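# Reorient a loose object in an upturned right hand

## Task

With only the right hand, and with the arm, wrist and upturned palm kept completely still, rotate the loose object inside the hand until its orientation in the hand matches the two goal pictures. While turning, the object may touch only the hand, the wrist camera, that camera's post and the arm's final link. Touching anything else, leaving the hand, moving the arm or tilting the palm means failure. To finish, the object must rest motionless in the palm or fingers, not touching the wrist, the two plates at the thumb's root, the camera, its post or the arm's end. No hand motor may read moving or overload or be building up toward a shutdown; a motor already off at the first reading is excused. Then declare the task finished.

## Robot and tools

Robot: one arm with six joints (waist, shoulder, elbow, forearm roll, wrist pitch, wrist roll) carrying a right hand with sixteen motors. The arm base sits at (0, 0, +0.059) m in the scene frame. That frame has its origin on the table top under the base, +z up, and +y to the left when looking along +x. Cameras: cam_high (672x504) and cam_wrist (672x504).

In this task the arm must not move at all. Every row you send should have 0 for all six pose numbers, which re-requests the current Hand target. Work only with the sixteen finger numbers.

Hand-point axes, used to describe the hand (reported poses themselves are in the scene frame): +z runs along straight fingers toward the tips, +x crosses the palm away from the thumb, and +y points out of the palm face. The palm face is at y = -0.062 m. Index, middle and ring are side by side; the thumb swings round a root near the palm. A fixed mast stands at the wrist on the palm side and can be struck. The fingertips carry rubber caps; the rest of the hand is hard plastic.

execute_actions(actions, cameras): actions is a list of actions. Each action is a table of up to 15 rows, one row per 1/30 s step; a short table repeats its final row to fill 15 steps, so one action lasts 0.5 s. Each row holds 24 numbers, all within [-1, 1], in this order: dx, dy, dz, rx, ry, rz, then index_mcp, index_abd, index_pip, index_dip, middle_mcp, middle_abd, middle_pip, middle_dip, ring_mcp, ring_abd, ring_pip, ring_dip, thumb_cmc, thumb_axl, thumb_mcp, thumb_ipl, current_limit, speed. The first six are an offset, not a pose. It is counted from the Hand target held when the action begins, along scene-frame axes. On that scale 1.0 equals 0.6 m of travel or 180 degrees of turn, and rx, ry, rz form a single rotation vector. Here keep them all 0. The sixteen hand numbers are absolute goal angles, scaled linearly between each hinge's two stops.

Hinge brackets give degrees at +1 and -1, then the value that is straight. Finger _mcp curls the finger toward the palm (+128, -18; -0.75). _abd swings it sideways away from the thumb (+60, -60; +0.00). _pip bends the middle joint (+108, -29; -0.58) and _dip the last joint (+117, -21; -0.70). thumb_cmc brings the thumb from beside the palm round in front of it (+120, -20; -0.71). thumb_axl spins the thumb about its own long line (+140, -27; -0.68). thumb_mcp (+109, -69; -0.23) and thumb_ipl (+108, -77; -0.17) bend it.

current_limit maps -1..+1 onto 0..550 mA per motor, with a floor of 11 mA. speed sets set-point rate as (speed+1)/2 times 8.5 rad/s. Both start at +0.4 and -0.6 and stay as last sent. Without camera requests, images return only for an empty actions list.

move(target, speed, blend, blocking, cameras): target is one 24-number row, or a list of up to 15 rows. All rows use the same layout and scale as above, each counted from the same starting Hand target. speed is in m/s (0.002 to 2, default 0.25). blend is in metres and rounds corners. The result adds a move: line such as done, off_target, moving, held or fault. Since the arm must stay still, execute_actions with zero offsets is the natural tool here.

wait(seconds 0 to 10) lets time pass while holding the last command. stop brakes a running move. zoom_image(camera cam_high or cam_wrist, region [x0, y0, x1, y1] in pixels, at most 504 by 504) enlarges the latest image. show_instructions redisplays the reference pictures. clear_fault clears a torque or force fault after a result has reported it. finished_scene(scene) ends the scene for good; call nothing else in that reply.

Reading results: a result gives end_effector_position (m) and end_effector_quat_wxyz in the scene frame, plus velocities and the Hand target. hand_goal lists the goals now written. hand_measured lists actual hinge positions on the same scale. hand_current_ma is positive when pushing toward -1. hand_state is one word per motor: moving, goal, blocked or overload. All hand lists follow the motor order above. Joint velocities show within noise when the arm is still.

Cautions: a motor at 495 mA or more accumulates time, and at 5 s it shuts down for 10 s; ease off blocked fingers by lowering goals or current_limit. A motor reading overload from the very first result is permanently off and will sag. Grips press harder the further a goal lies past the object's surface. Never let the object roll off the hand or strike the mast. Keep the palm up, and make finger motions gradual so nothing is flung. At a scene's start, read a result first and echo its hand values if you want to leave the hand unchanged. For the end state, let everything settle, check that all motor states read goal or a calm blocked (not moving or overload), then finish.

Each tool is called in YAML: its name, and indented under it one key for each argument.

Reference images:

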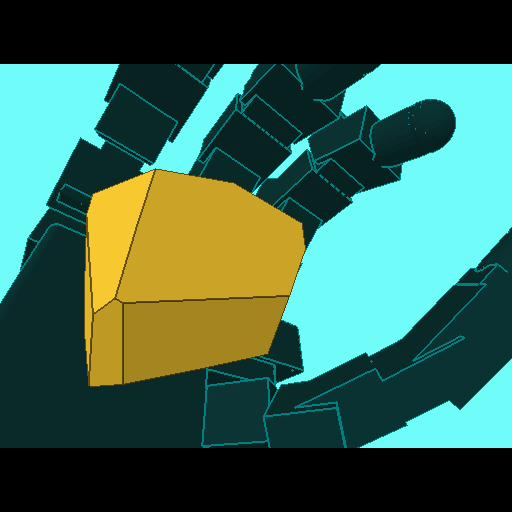

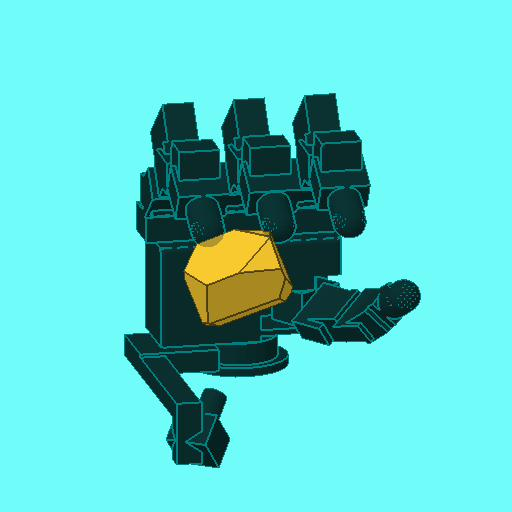

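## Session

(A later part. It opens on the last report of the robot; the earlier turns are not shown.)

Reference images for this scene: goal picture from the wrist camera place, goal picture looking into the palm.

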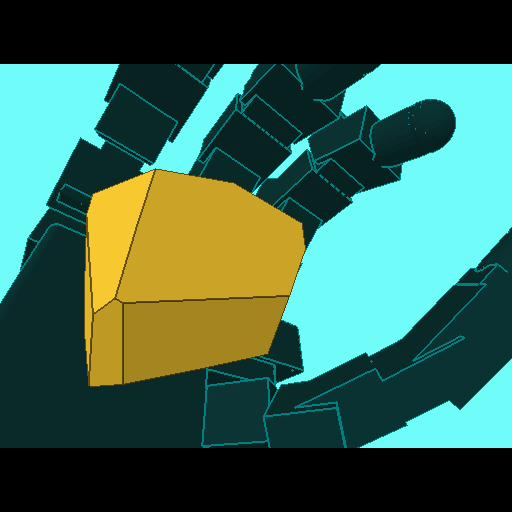

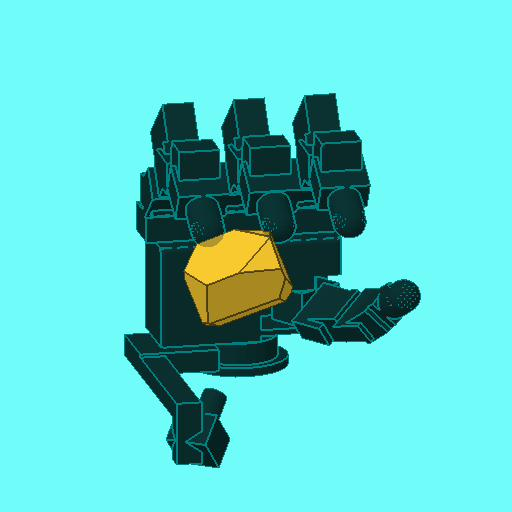

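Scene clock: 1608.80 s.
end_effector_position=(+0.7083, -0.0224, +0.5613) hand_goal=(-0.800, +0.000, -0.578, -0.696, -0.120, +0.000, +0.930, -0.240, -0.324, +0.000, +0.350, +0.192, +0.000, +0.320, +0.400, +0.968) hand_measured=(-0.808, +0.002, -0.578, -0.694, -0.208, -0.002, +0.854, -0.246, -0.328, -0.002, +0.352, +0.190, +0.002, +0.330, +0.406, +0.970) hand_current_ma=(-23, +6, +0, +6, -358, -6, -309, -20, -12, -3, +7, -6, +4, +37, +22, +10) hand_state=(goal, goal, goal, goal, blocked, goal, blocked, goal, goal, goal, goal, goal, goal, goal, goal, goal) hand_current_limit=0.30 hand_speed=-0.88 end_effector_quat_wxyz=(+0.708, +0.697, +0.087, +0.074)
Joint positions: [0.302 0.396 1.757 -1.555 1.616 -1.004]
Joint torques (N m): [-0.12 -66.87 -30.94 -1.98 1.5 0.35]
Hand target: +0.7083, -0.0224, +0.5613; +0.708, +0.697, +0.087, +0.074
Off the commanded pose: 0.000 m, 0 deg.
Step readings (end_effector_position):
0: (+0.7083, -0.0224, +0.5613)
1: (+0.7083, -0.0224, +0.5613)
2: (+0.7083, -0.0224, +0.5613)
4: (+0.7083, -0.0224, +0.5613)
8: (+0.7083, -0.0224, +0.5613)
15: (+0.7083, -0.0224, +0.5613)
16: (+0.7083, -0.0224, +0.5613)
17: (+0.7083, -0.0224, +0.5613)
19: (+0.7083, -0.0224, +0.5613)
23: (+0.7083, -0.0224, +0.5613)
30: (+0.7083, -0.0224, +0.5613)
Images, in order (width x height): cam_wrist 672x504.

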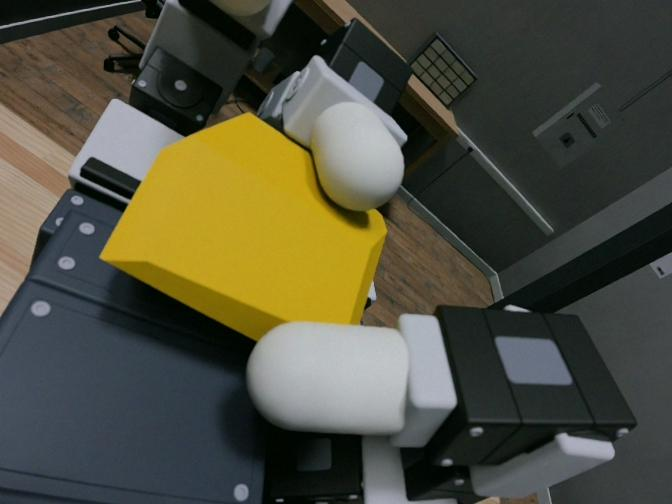

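execute_actions:
  actions:
    - [[0,0,0,0,0,0,-0.8,0,-0.578,-0.696,-0.12,0,0.9,-0.24,-0.323,0,0.35,0.193,0,0.45,0.45,0.968,0.3,-0.88]]
    - [[0,0,0,0,0,0,-0.8,0,-0.578,-0.696,-0.12,0,0.9,-0.24,-0.323,0,0.35,0.193,0,0.5,0.5,0.968,0.3,-0.88]]
  cameras: ["cam_wrist"]

execute_actions:
  actions:
    - [[0,0,0,0,0,0,-0.8,0,-0.578,-0.696,-0.12,0,0.9,-0.24,-0.323,0,0.35,0.193,0,0.55,0.562,0.968,0.3,-0.88]]
    - [[0,0,0,0,0,0,-0.8,0,-0.578,-0.696,-0.12,0,0.9,-0.24,-0.323,0,0.35,0.193,0,0.55,0.562,0.968,0.3,-0.88]]
  cameras: ["cam_wrist"]

Scene clock: 1617.63 s.
end_effector_position=(+0.7083, -0.0224, +0.5613) hand_goal=(-0.800, +0.000, -0.578, -0.696, -0.120, +0.000, +0.900, -0.240, -0.324, +0.000, +0.350, +0.192, +0.000, +0.500, +0.500, +0.968) hand_measured=(-0.808, +0.002, -0.578, -0.694, -0.198, -0.002, +0.852, -0.254, -0.328, -0.002, +0.352, +0.190, +0.000, +0.498, +0.500, +0.970) hand_current_ma=(-23, +6, +0, +6, -339, -6, -183, -48, -12, -3, +7, -6, +2, -5, +0, +10) hand_state=(goal, goal, goal, goal, blocked, goal, blocked, goal, goal, goal, goal, goal, goal, goal, goal, goal) hand_current_limit=0.30 hand_speed=-0.88 end_effector_quat_wxyz=(+0.708, +0.697, +0.087, +0.074)
Joint positions: [0.302 0.396 1.757 -1.555 1.616 -1.004]
Joint torques (N m): [-0.37 -66.98 -30.97 -2.02 1.5 0.32]
Hand target: +0.7083, -0.0224, +0.5613; +0.708, +0.697, +0.087, +0.074
Off the commanded pose: 0.000 m, 0 deg.
Step readings (end_effector_position):
0: (+0.7083, -0.0224, +0.5613)
1: (+0.7083, -0.0224, +0.5613)
2: (+0.7083, -0.0224, +0.5613)
4: (+0.7083, -0.0224, +0.5613)
8: (+0.7083, -0.0224, +0.5613)
15: (+0.7083, -0.0224, +0.5613)
16: (+0.7083, -0.0224, +0.5613)
17: (+0.7083, -0.0224, +0.5613)
19: (+0.7083, -0.0224, +0.5613)
23: (+0.7083, -0.0224, +0.5613)
30: (+0.7083, -0.0224, +0.5613)
Images, in order (width x height): cam_wrist 672x504.

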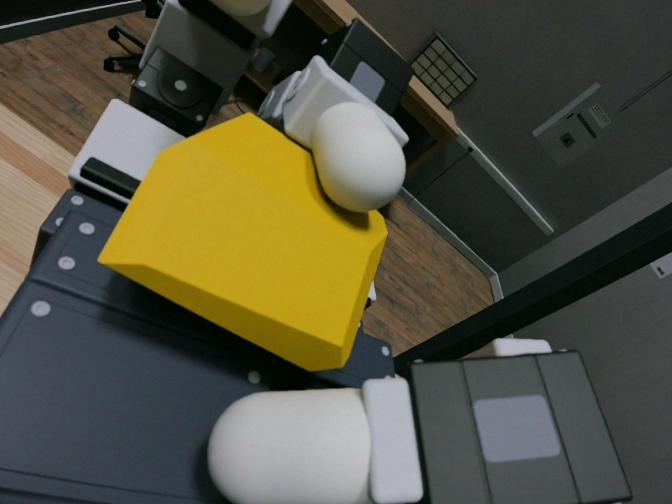

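Scene clock: 1618.83 s.
end_effector_position=(+0.7083, -0.0224, +0.5613) hand_goal=(-0.800, +0.000, -0.578, -0.696, -0.120, +0.000, +0.900, -0.240, -0.324, +0.000, +0.350, +0.192, +0.000, +0.550, +0.562, +0.968) hand_measured=(-0.808, +0.002, -0.578, -0.694, -0.198, -0.002, +0.852, -0.254, -0.328, -0.002, +0.352, +0.190, +0.000, +0.548, +0.562, +0.970) hand_current_ma=(-23, +6, +0, +6, -339, -6, -183, -48, -12, -3, +7, -6, +2, -5, +1, +10) hand_state=(goal, goal, goal, goal, blocked, goal, blocked, goal, goal, goal, goal, goal, goal, goal, goal, goal) hand_current_limit=0.30 hand_speed=-0.88 end_effector_quat_wxyz=(+0.708, +0.697, +0.087, +0.074)
Joint positions: [0.302 0.396 1.757 -1.555 1.616 -1.004]
Joint torques (N m): [-0.26 -66.89 -30.99 -2 1.47 0.32]
Hand target: +0.7083, -0.0224, +0.5613; +0.708, +0.697, +0.087, +0.074
Off the commanded pose: 0.000 m, 0 deg.
Step readings (end_effector_position):
0: (+0.7083, -0.0224, +0.5613)
1: (+0.7083, -0.0224, +0.5613)
2: (+0.7083, -0.0224, +0.5613)
4: (+0.7083, -0.0224, +0.5613)
8: (+0.7083, -0.0224, +0.5613)
15: (+0.7083, -0.0224, +0.5613)
16: (+0.7083, -0.0224, +0.5613)
17: (+0.7083, -0.0224, +0.5613)
19: (+0.7083, -0.0224, +0.5613)
23: (+0.7083, -0.0224, +0.5613)
30: (+0.7083, -0.0224, +0.5613)
Images, in order (width x height): cam_wrist 672x504.

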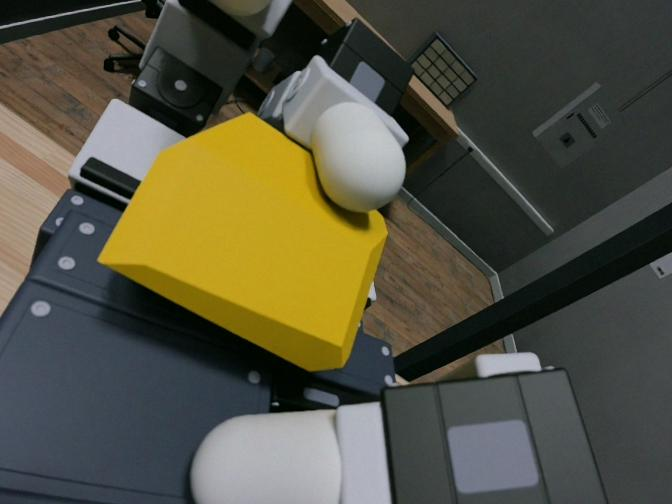

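zoom_image:
  camera: "cam_wrist"
  region: [80, 90, 410, 390]

Scaled by 1.527.

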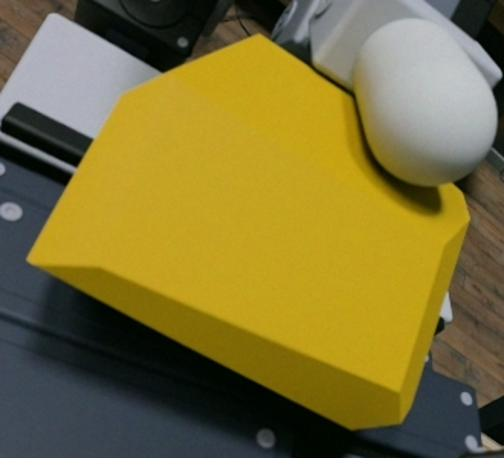

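zoom_image:
  camera: "cam_wrist"
  region: [90, 100, 260, 290]

zoom_image:
  camera: "cam_wrist"
  region: [240, 190, 410, 380]

Scaled by 2.653.

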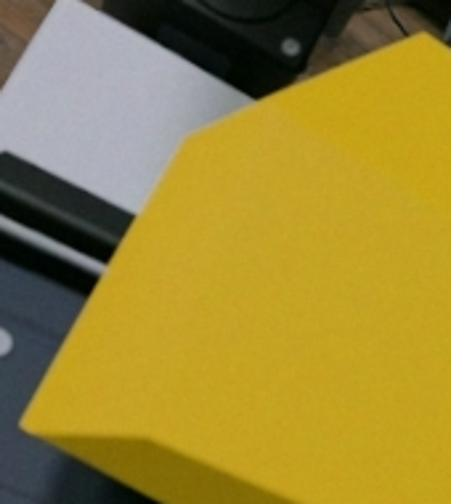

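Scaled by 2.653.

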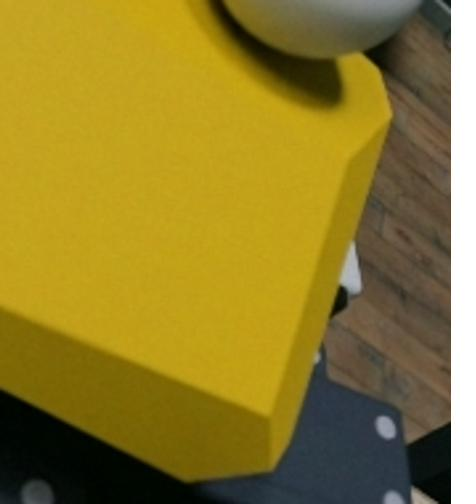

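execute_actions:
  actions:
    - [[0,0,0,0,0,0,-0.8,0,-0.578,-0.696,-0.179,0,0.629,0.109,-0.323,0,0.3,0.3,0,0.55,0.562,0.968,0.2,-0.8]]
    - [[0,0,0,0,0,0,-0.8,0,-0.578,-0.696,-0.256,0,0.469,0.349,-0.323,0.3,0.216,0.63,0,0.55,0.562,0.968,0.2,-0.75]]
    - [[0,0,0,0,0,0,-0.8,0,-0.578,-0.696,-0.285,0,0.216,0.63,-0.386,0.6,0.128,0.825,0,0.55,0.562,0.968,0.2,-0.75]]
    - [[0,0,0,0,0,0,-0.8,0,-0.578,-0.696,-0.386,-0.1,0.128,0.825,-0.425,0.6,0.25,0.964,0,0.55,0.562,0.968,0.2,-0.75]]
    - [[0,0,0,0,0,0,-0.8,0,-0.578,-0.696,-0.425,-0.2,0.321,0.964,-0.425,0.6,0.321,0.964,0,0.55,0.562,0.968,0.2,-0.8]]
  cameras: ["cam_wrist"]

Scene clock: 1714.00 s.
end_effector_position=(+0.7083, -0.0224, +0.5613) hand_goal=(-0.800, +0.000, -0.578, -0.696, -0.426, -0.200, +0.320, +0.964, -0.426, +0.600, +0.320, +0.964, +0.000, +0.550, +0.562, +0.968) hand_measured=(-0.808, +0.002, -0.578, -0.694, -0.430, -0.198, +0.318, +0.962, -0.430, +0.598, +0.318, +0.962, +0.000, +0.548, +0.562, +0.970) hand_current_ma=(-24, +5, +0, +6, -14, +5, -7, -6, -14, -5, -7, -6, +2, -5, +1, +10) hand_state=(goal, goal, goal, goal, goal, goal, goal, goal, goal, goal, goal, goal, goal, goal, goal, goal) hand_current_limit=0.20 hand_speed=-0.80 end_effector_quat_wxyz=(+0.708, +0.697, +0.087, +0.074)
Joint positions: [0.302 0.396 1.757 -1.555 1.616 -1.004]
Joint torques (N m): [-0.32 -66.87 -31.04 -2.01 1.52 0.33]
Hand target: +0.7083, -0.0224, +0.5613; +0.708, +0.697, +0.087, +0.074
Off the commanded pose: 0.000 m, 0 deg.
Step readings (end_effector_position):
0: (+0.7083, -0.0224, +0.5613)
1: (+0.7083, -0.0224, +0.5613)
2: (+0.7083, -0.0224, +0.5613)
4: (+0.7083, -0.0224, +0.5613)
8: (+0.7083, -0.0224, +0.5613)
15: (+0.7083, -0.0224, +0.5613)
16: (+0.7083, -0.0224, +0.5613)
17: (+0.7083, -0.0224, +0.5613)
19: (+0.7083, -0.0224, +0.5613)
23: (+0.7083, -0.0224, +0.5613)
30: (+0.7083, -0.0224, +0.5613)
31: (+0.7083, -0.0224, +0.5613)
32: (+0.7083, -0.0224, +0.5613)
34: (+0.7083, -0.0224, +0.5613)
38: (+0.7083, -0.0224, +0.5613)
45: (+0.7083, -0.0224, +0.5613)
46: (+0.7083, -0.0224, +0.5613)
47: (+0.7083, -0.0224, +0.5613)
49: (+0.7083, -0.0224, +0.5613)
53: (+0.7083, -0.0224, +0.5613)
60: (+0.7083, -0.0224, +0.5613)
61: (+0.7083, -0.0224, +0.5613)
62: (+0.7083, -0.0224, +0.5613)
64: (+0.7083, -0.0224, +0.5613)
68: (+0.7083, -0.0224, +0.5613)
75: (+0.7083, -0.0224, +0.5613)
Images, in order (width x height): cam_wrist 672x504.

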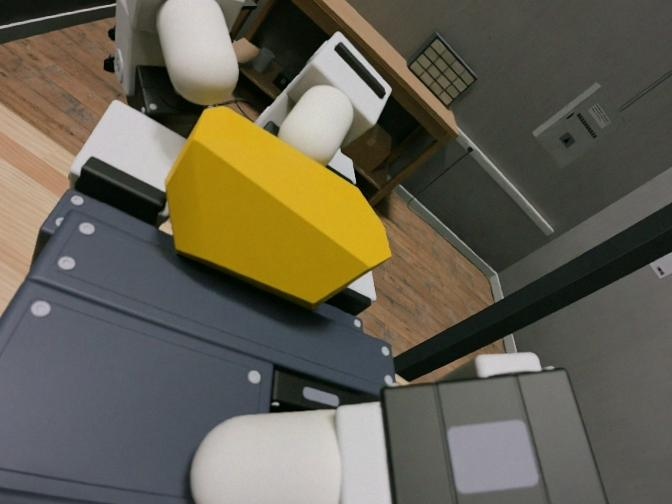

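execute_actions:
  actions:
    - [[0,0,0,0,0,0,-0.8,0,-0.578,-0.696,-0.386,0,0.128,0.825,-0.5,0.6,0.2,0.9,0,0.55,0.562,0.968,0.2,-0.8]]
    - [[0,0,0,0,0,0,-0.8,0,-0.578,-0.696,-0.419,0,0.371,0.619,-0.5,0.6,0.2,0.9,0,0.55,0.562,0.968,0.3,-0.82]]
    - [[0,0,0,0,0,0,-0.8,0,-0.578,-0.696,-0.412,0,0.512,0.471,-0.5,0.6,0.2,0.9,0,0.55,0.562,0.968,0.3,-0.85]]
    - [[0,0,0,0,0,0,-0.8,0,-0.578,-0.696,-0.39,0,0.629,0.332,-0.5,0.6,0.2,0.9,0,0.55,0.562,0.968,0.3,-0.86]]
    - [[0,0,0,0,0,0,-0.8,0,-0.578,-0.696,-0.355,0,0.727,0.197,-0.5,0.6,0.2,0.9,0,0.55,0.562,0.968,0.3,-0.87]]
  cameras: ["cam_wrist"]

execute_actions:
  actions:
    - [[0,0,0,0,0,0,-0.8,0,-0.578,-0.696,-0.308,0,0.809,0.067,-0.5,0.6,0.2,0.9,0,0.55,0.562,0.968,0.3,-0.87]]
    - [[0,0,0,0,0,0,-0.8,0,-0.578,-0.696,-0.248,0,0.873,-0.061,-0.5,0.6,0.2,0.9,0,0.55,0.562,0.968,0.3,-0.87]]
    - [[0,0,0,0,0,0,-0.8,0,-0.578,-0.696,-0.2,0,0.9,-0.14,-0.5,0.6,0.2,0.9,0,0.55,0.562,0.968,0.3,-0.87]]
  cameras: ["cam_wrist"]

Scene clock: 1745.30 s.
end_effector_position=(+0.7083, -0.0224, +0.5613) hand_goal=(-0.800, +0.000, -0.578, -0.696, -0.356, +0.000, +0.726, +0.196, -0.500, +0.600, +0.200, +0.900, +0.000, +0.550, +0.562, +0.968) hand_measured=(-0.808, +0.002, -0.578, -0.694, -0.390, -0.002, +0.692, +0.190, -0.506, +0.598, +0.202, +0.904, +0.000, +0.548, +0.562, +0.970) hand_current_ma=(-24, +5, +0, +6, -131, -6, -121, -17, -15, -5, +4, +9, +2, -5, +1, +10) hand_state=(goal, goal, goal, goal, blocked, goal, blocked, goal, goal, goal, goal, goal, goal, goal, goal, goal) hand_current_limit=0.30 hand_speed=-0.87 end_effector_quat_wxyz=(+0.708, +0.697, +0.087, +0.074)
Joint positions: [0.302 0.396 1.757 -1.555 1.616 -1.004]
Joint torques (N m): [-0.28 -67 -30.97 -1.99 1.51 0.33]
Hand target: +0.7083, -0.0224, +0.5613; +0.708, +0.697, +0.087, +0.074
Off the commanded pose: 0.000 m, 0 deg.
Step readings (end_effector_position):
0: (+0.7083, -0.0224, +0.5613)
1: (+0.7083, -0.0224, +0.5613)
2: (+0.7083, -0.0224, +0.5613)
4: (+0.7083, -0.0224, +0.5613)
8: (+0.7083, -0.0224, +0.5613)
15: (+0.7083, -0.0224, +0.5613)
16: (+0.7083, -0.0224, +0.5613)
17: (+0.7083, -0.0224, +0.5613)
19: (+0.7083, -0.0224, +0.5613)
23: (+0.7083, -0.0224, +0.5613)
30: (+0.7083, -0.0224, +0.5613)
31: (+0.7083, -0.0224, +0.5613)
32: (+0.7083, -0.0224, +0.5613)
34: (+0.7083, -0.0224, +0.5613)
38: (+0.7083, -0.0224, +0.5613)
45: (+0.7083, -0.0224, +0.5613)
46: (+0.7083, -0.0224, +0.5613)
47: (+0.7083, -0.0224, +0.5613)
49: (+0.7083, -0.0224, +0.5613)
53: (+0.7083, -0.0224, +0.5613)
60: (+0.7083, -0.0224, +0.5613)
61: (+0.7083, -0.0224, +0.5613)
62: (+0.7083, -0.0224, +0.5613)
64: (+0.7083, -0.0224, +0.5613)
68: (+0.7083, -0.0224, +0.5613)
75: (+0.7083, -0.0224, +0.5613)
Images, in order (width x height): cam_wrist 672x504.

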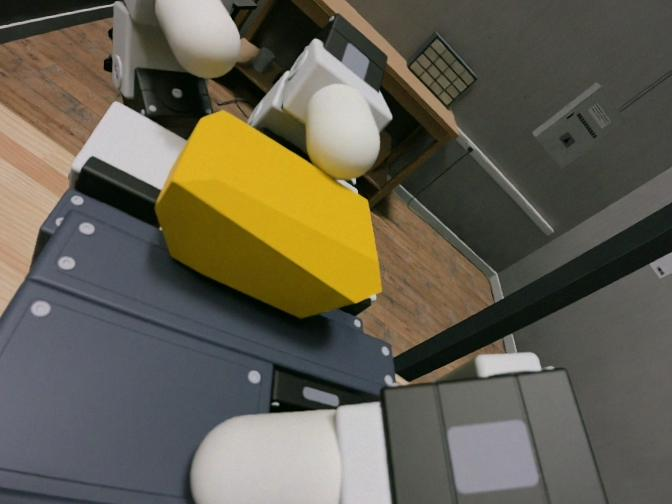

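Scene clock: 1747.00 s.
end_effector_position=(+0.7083, -0.0224, +0.5613) hand_goal=(-0.800, +0.000, -0.578, -0.696, -0.200, +0.000, +0.900, -0.140, -0.500, +0.600, +0.200, +0.900, +0.000, +0.550, +0.562, +0.968) hand_measured=(-0.808, +0.002, -0.578, -0.694, -0.246, -0.002, +0.830, -0.158, -0.506, +0.598, +0.202, +0.904, +0.000, +0.548, +0.562, +0.970) hand_current_ma=(-24, +5, +0, +6, -186, -6, -280, -60, -15, -5, +4, +9, +2, -5, +1, +10) hand_state=(goal, goal, goal, goal, blocked, goal, blocked, goal, goal, goal, goal, goal, goal, goal, goal, goal) hand_current_limit=0.30 hand_speed=-0.87 end_effector_quat_wxyz=(+0.708, +0.697, +0.087, +0.074)
Joint positions: [0.302 0.396 1.757 -1.555 1.616 -1.004]
Joint torques (N m): [-0.41 -67.04 -30.94 -1.98 1.5 0.31]
Hand target: +0.7083, -0.0224, +0.5613; +0.708, +0.697, +0.087, +0.074
Off the commanded pose: 0.000 m, 0 deg.
Step readings (end_effector_position):
0: (+0.7083, -0.0224, +0.5613)
1: (+0.7083, -0.0224, +0.5613)
2: (+0.7083, -0.0224, +0.5613)
4: (+0.7083, -0.0224, +0.5613)
8: (+0.7083, -0.0224, +0.5613)
15: (+0.7083, -0.0224, +0.5613)
16: (+0.7083, -0.0224, +0.5613)
17: (+0.7083, -0.0224, +0.5613)
19: (+0.7083, -0.0224, +0.5613)
23: (+0.7083, -0.0224, +0.5613)
30: (+0.7083, -0.0224, +0.5613)
31: (+0.7083, -0.0224, +0.5613)
32: (+0.7083, -0.0224, +0.5613)
34: (+0.7083, -0.0224, +0.5613)
38: (+0.7083, -0.0224, +0.5613)
45: (+0.7083, -0.0224, +0.5613)
Images, in order (width x height): cam_wrist 672x504.

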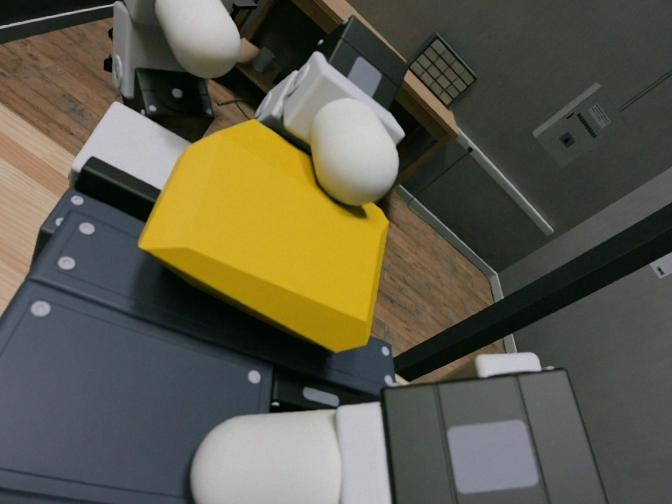

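execute_actions:
  actions:
    - [[0,0,0,0,0,0,-0.8,0,-0.578,-0.696,-0.2,0,0.9,-0.14,-0.425,0.6,0.321,0.964,0,0.55,0.562,0.968,0.3,-0.85]]
    - [[0,0,0,0,0,0,-0.8,0,-0.578,-0.696,-0.2,0,0.9,-0.14,-0.422,0.6,0.495,0.788,0,0.55,0.562,0.968,0.3,-0.87]]
    - [[0,0,0,0,0,0,-0.8,0,-0.578,-0.696,-0.2,0,0.9,-0.14,-0.399,0.6,0.635,0.625,0,0.55,0.562,0.968,0.3,-0.87]]
  cameras: ["cam_wrist"]

Scene clock: 1752.30 s.
end_effector_position=(+0.7083, -0.0224, +0.5613) hand_goal=(-0.800, +0.000, -0.578, -0.696, -0.200, +0.000, +0.900, -0.140, -0.400, +0.600, +0.634, +0.624, +0.000, +0.550, +0.562, +0.968) hand_measured=(-0.808, +0.002, -0.578, -0.694, -0.234, +0.000, +0.830, -0.166, -0.416, +0.598, +0.624, +0.644, +0.000, +0.548, +0.562, +0.970) hand_current_ma=(-24, +5, +0, +6, -128, -2, -280, -93, -55, -5, -33, +68, +2, -5, +1, +10) hand_state=(goal, goal, goal, goal, blocked, goal, blocked, blocked, goal, goal, goal, goal, goal, goal, goal, goal) hand_current_limit=0.30 hand_speed=-0.87 end_effector_quat_wxyz=(+0.708, +0.697, +0.087, +0.074)
Joint positions: [0.302 0.396 1.757 -1.555 1.616 -1.004]
Joint torques (N m): [-0.33 -66.89 -30.98 -2 1.49 0.35]
Hand target: +0.7083, -0.0224, +0.5613; +0.708, +0.697, +0.087, +0.074
Off the commanded pose: 0.000 m, 0 deg.
Step readings (end_effector_position):
0: (+0.7083, -0.0224, +0.5613)
1: (+0.7083, -0.0224, +0.5613)
2: (+0.7083, -0.0224, +0.5613)
4: (+0.7083, -0.0224, +0.5613)
8: (+0.7083, -0.0224, +0.5613)
15: (+0.7083, -0.0224, +0.5613)
16: (+0.7083, -0.0224, +0.5613)
17: (+0.7083, -0.0224, +0.5613)
19: (+0.7083, -0.0224, +0.5613)
23: (+0.7083, -0.0224, +0.5613)
30: (+0.7083, -0.0224, +0.5613)
31: (+0.7083, -0.0224, +0.5613)
32: (+0.7083, -0.0224, +0.5613)
34: (+0.7083, -0.0224, +0.5613)
38: (+0.7083, -0.0224, +0.5613)
45: (+0.7083, -0.0224, +0.5613)
Images, in order (width x height): cam_wrist 672x504.

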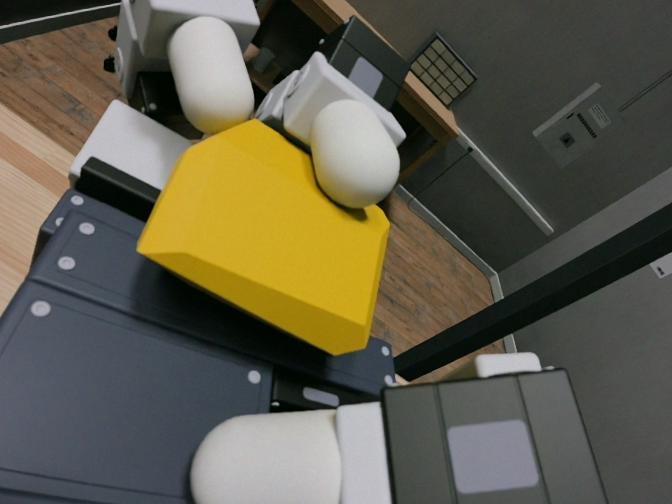

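execute_actions:
  actions:
    - [[0,0,0,0,0,0,-0.8,0,-0.578,-0.696,-0.17,0,0.91,-0.19,-0.358,0.6,0.749,0.468,0,0.55,0.562,0.968,0.3,-0.87]]
    - [[0,0,0,0,0,0,-0.8,0,-0.578,-0.696,-0.14,0,0.92,-0.23,-0.3,0.6,0.841,0.314,0,0.55,0.562,0.968,0.3,-0.87]]
    - [[0,0,0,0,0,0,-0.8,0,-0.578,-0.696,-0.14,0,0.92,-0.23,-0.3,0.6,0.841,0.314,0,0.55,0.562,0.968,0.3,-0.87]]
  cameras: ["cam_wrist"]

Scene clock: 1758.57 s.
end_effector_position=(+0.7083, -0.0224, +0.5613) hand_goal=(-0.800, +0.000, -0.578, -0.696, -0.140, +0.000, +0.920, -0.230, -0.300, +0.600, +0.840, +0.314, +0.000, +0.550, +0.562, +0.968) hand_measured=(-0.808, +0.002, -0.578, -0.694, -0.166, +0.008, +0.842, -0.254, -0.350, +0.588, +0.806, +0.326, +0.000, +0.548, +0.562, +0.970) hand_current_ma=(-24, +5, +0, +6, -93, +20, -322, -80, -203, -34, -122, +37, +2, -5, +1, +10) hand_state=(goal, goal, goal, goal, blocked, goal, blocked, blocked, blocked, goal, blocked, goal, goal, goal, goal, goal) hand_current_limit=0.30 hand_speed=-0.87 end_effector_quat_wxyz=(+0.708, +0.697, +0.087, +0.074)
Joint positions: [0.302 0.396 1.757 -1.555 1.616 -1.004]
Joint torques (N m): [-0.23 -66.92 -31.03 -1.96 1.48 0.33]
Hand target: +0.7083, -0.0224, +0.5613; +0.708, +0.697, +0.087, +0.074
Off the commanded pose: 0.000 m, 0 deg.
Step readings (end_effector_position):
0: (+0.7083, -0.0224, +0.5613)
1: (+0.7083, -0.0224, +0.5613)
2: (+0.7083, -0.0224, +0.5613)
4: (+0.7083, -0.0224, +0.5613)
8: (+0.7083, -0.0224, +0.5613)
15: (+0.7083, -0.0224, +0.5613)
16: (+0.7083, -0.0224, +0.5613)
17: (+0.7083, -0.0224, +0.5613)
19: (+0.7083, -0.0224, +0.5613)
23: (+0.7083, -0.0224, +0.5613)
30: (+0.7083, -0.0224, +0.5613)
31: (+0.7083, -0.0224, +0.5613)
32: (+0.7083, -0.0224, +0.5613)
34: (+0.7083, -0.0224, +0.5613)
38: (+0.7083, -0.0224, +0.5613)
45: (+0.7083, -0.0224, +0.5613)
Images, in order (width x height): cam_wrist 672x504.

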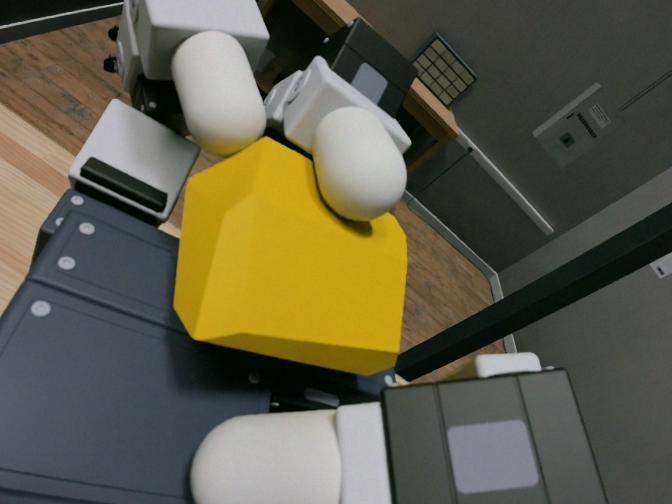

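zoom_image:
  camera: "cam_wrist"
  region: [160, 120, 430, 390]

Scaled by 1.867.

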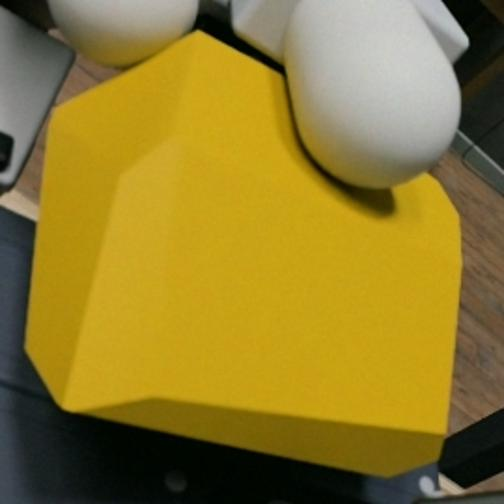

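execute_actions:
  actions:
    - [[0,0,0,0,0,0,-0.8,0,-0.578,-0.696,-0.12,0,0.93,-0.26,-0.26,0.6,0.87,0.24,0,0.55,0.562,0.968,0.3,-0.87]]
    - [[0,0,0,0,0,0,-0.8,0,-0.578,-0.696,-0.11,0,0.93,-0.28,-0.225,0.6,0.908,0.17,0,0.55,0.562,0.968,0.3,-0.87]]
  cameras: ["cam_wrist"]

Scene clock: 1786.53 s.
end_effector_position=(+0.7083, -0.0224, +0.5613) hand_goal=(-0.800, +0.000, -0.578, -0.696, -0.110, +0.000, +0.930, -0.280, -0.226, +0.600, +0.908, +0.170, +0.000, +0.550, +0.562, +0.968) hand_measured=(-0.808, +0.002, -0.578, -0.694, -0.146, +0.008, +0.854, -0.298, -0.266, +0.588, +0.876, +0.168, +0.000, +0.548, +0.562, +0.970) hand_current_ma=(-24, +5, +0, +6, -145, +20, -311, -59, -159, -31, -118, -3, +2, -5, +1, +10) hand_state=(goal, goal, goal, goal, blocked, goal, blocked, goal, blocked, goal, blocked, goal, goal, goal, goal, goal) hand_current_limit=0.30 hand_speed=-0.87 end_effector_quat_wxyz=(+0.708, +0.697, +0.087, +0.074)
Joint positions: [0.302 0.396 1.757 -1.555 1.616 -1.004]
Joint torques (N m): [-0.08 -67.06 -30.96 -1.96 1.47 0.31]
Hand target: +0.7083, -0.0224, +0.5613; +0.708, +0.697, +0.087, +0.074
Off the commanded pose: 0.000 m, 0 deg.
Step readings (end_effector_position):
0: (+0.7083, -0.0224, +0.5613)
1: (+0.7083, -0.0224, +0.5613)
2: (+0.7083, -0.0224, +0.5613)
4: (+0.7083, -0.0224, +0.5613)
8: (+0.7083, -0.0224, +0.5613)
15: (+0.7083, -0.0224, +0.5613)
16: (+0.7083, -0.0224, +0.5613)
17: (+0.7083, -0.0224, +0.5613)
19: (+0.7083, -0.0224, +0.5613)
23: (+0.7083, -0.0224, +0.5613)
30: (+0.7083, -0.0224, +0.5613)
Images, in order (width x height): cam_wrist 672x504.

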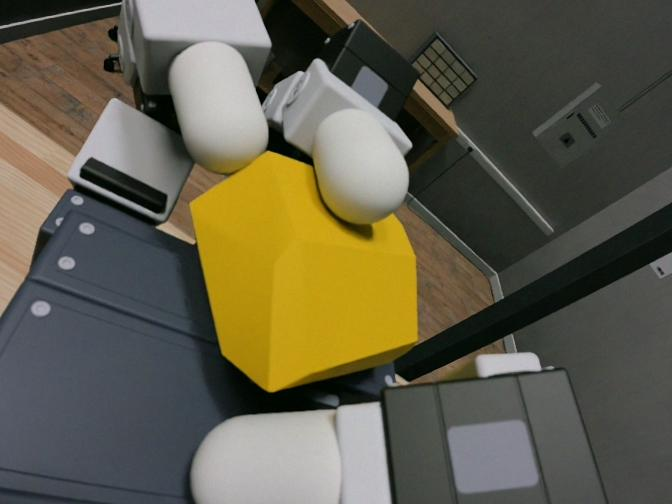

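execute_actions:
  actions:
    - [[0,0,0,0,0,0,-0.8,0,-0.578,-0.696,-0.08,0,0.68,-0.1,-0.24,0.6,0.89,0.17,0,0.55,0.562,0.968,0.3,-0.87]]
    - [[0,0,0,0,0,0,-0.8,0,-0.578,-0.696,-0.06,0,0.6,-0.1,-0.24,0.6,0.89,0.17,0,0.55,0.562,0.968,0.3,-0.87]]
    - [[0,0,0,0,0,0,-0.8,0,-0.578,-0.696,-0.06,0,0.5,-0.1,-0.24,0.6,0.89,0.17,0,0.55,0.562,0.968,0.3,-0.85]]
  cameras: ["cam_wrist"]

Scene clock: 1804.00 s.
end_effector_position=(+0.7083, -0.0224, +0.5613) hand_goal=(-0.800, +0.000, -0.578, -0.696, -0.060, +0.000, +0.500, -0.100, -0.240, +0.600, +0.890, +0.170, +0.000, +0.550, +0.562, +0.968) hand_measured=(-0.808, +0.002, -0.578, -0.694, -0.070, +0.002, +0.504, -0.102, -0.252, +0.598, +0.888, +0.168, +0.002, +0.550, +0.564, +0.970) hand_current_ma=(-24, +5, +0, +6, -32, +6, +13, -5, -42, -6, -2, -6, +2, -1, +4, +10) hand_state=(goal, goal, goal, goal, goal, goal, goal, goal, goal, goal, goal, goal, goal, goal, goal, goal) hand_current_limit=0.30 hand_speed=-0.85 end_effector_quat_wxyz=(+0.708, +0.697, +0.087, +0.074)
Joint positions: [0.302 0.396 1.757 -1.555 1.616 -1.004]
Joint torques (N m): [-0.1 -66.97 -31.13 -1.97 1.46 0.3]
Hand target: +0.7083, -0.0224, +0.5613; +0.708, +0.697, +0.087, +0.074
Off the commanded pose: 0.000 m, 0 deg.
Step readings (end_effector_position):
0: (+0.7083, -0.0224, +0.5613)
1: (+0.7083, -0.0224, +0.5613)
2: (+0.7083, -0.0224, +0.5613)
4: (+0.7083, -0.0224, +0.5613)
8: (+0.7083, -0.0224, +0.5613)
15: (+0.7083, -0.0224, +0.5613)
16: (+0.7083, -0.0224, +0.5613)
17: (+0.7083, -0.0224, +0.5613)
19: (+0.7083, -0.0224, +0.5613)
23: (+0.7083, -0.0224, +0.5613)
30: (+0.7083, -0.0224, +0.5613)
31: (+0.7083, -0.0224, +0.5613)
32: (+0.7083, -0.0224, +0.5613)
34: (+0.7083, -0.0224, +0.5613)
38: (+0.7083, -0.0224, +0.5613)
45: (+0.7083, -0.0224, +0.5613)
Images, in order (width x height): cam_wrist 672x504.

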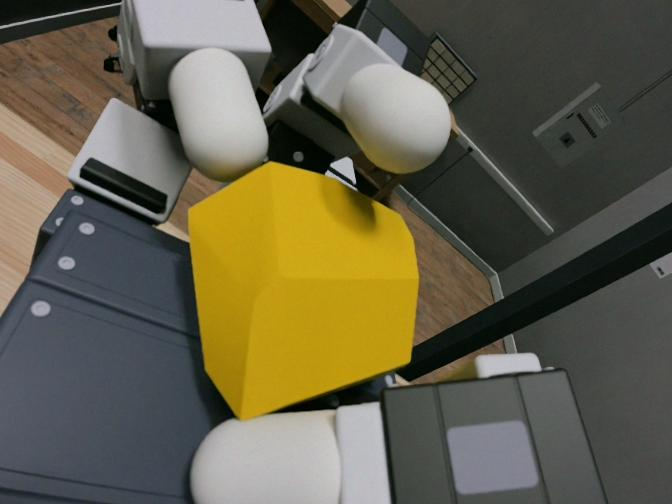

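zoom_image:
  camera: "cam_wrist"
  region: [180, 150, 430, 430]

Scaled by 1.800.

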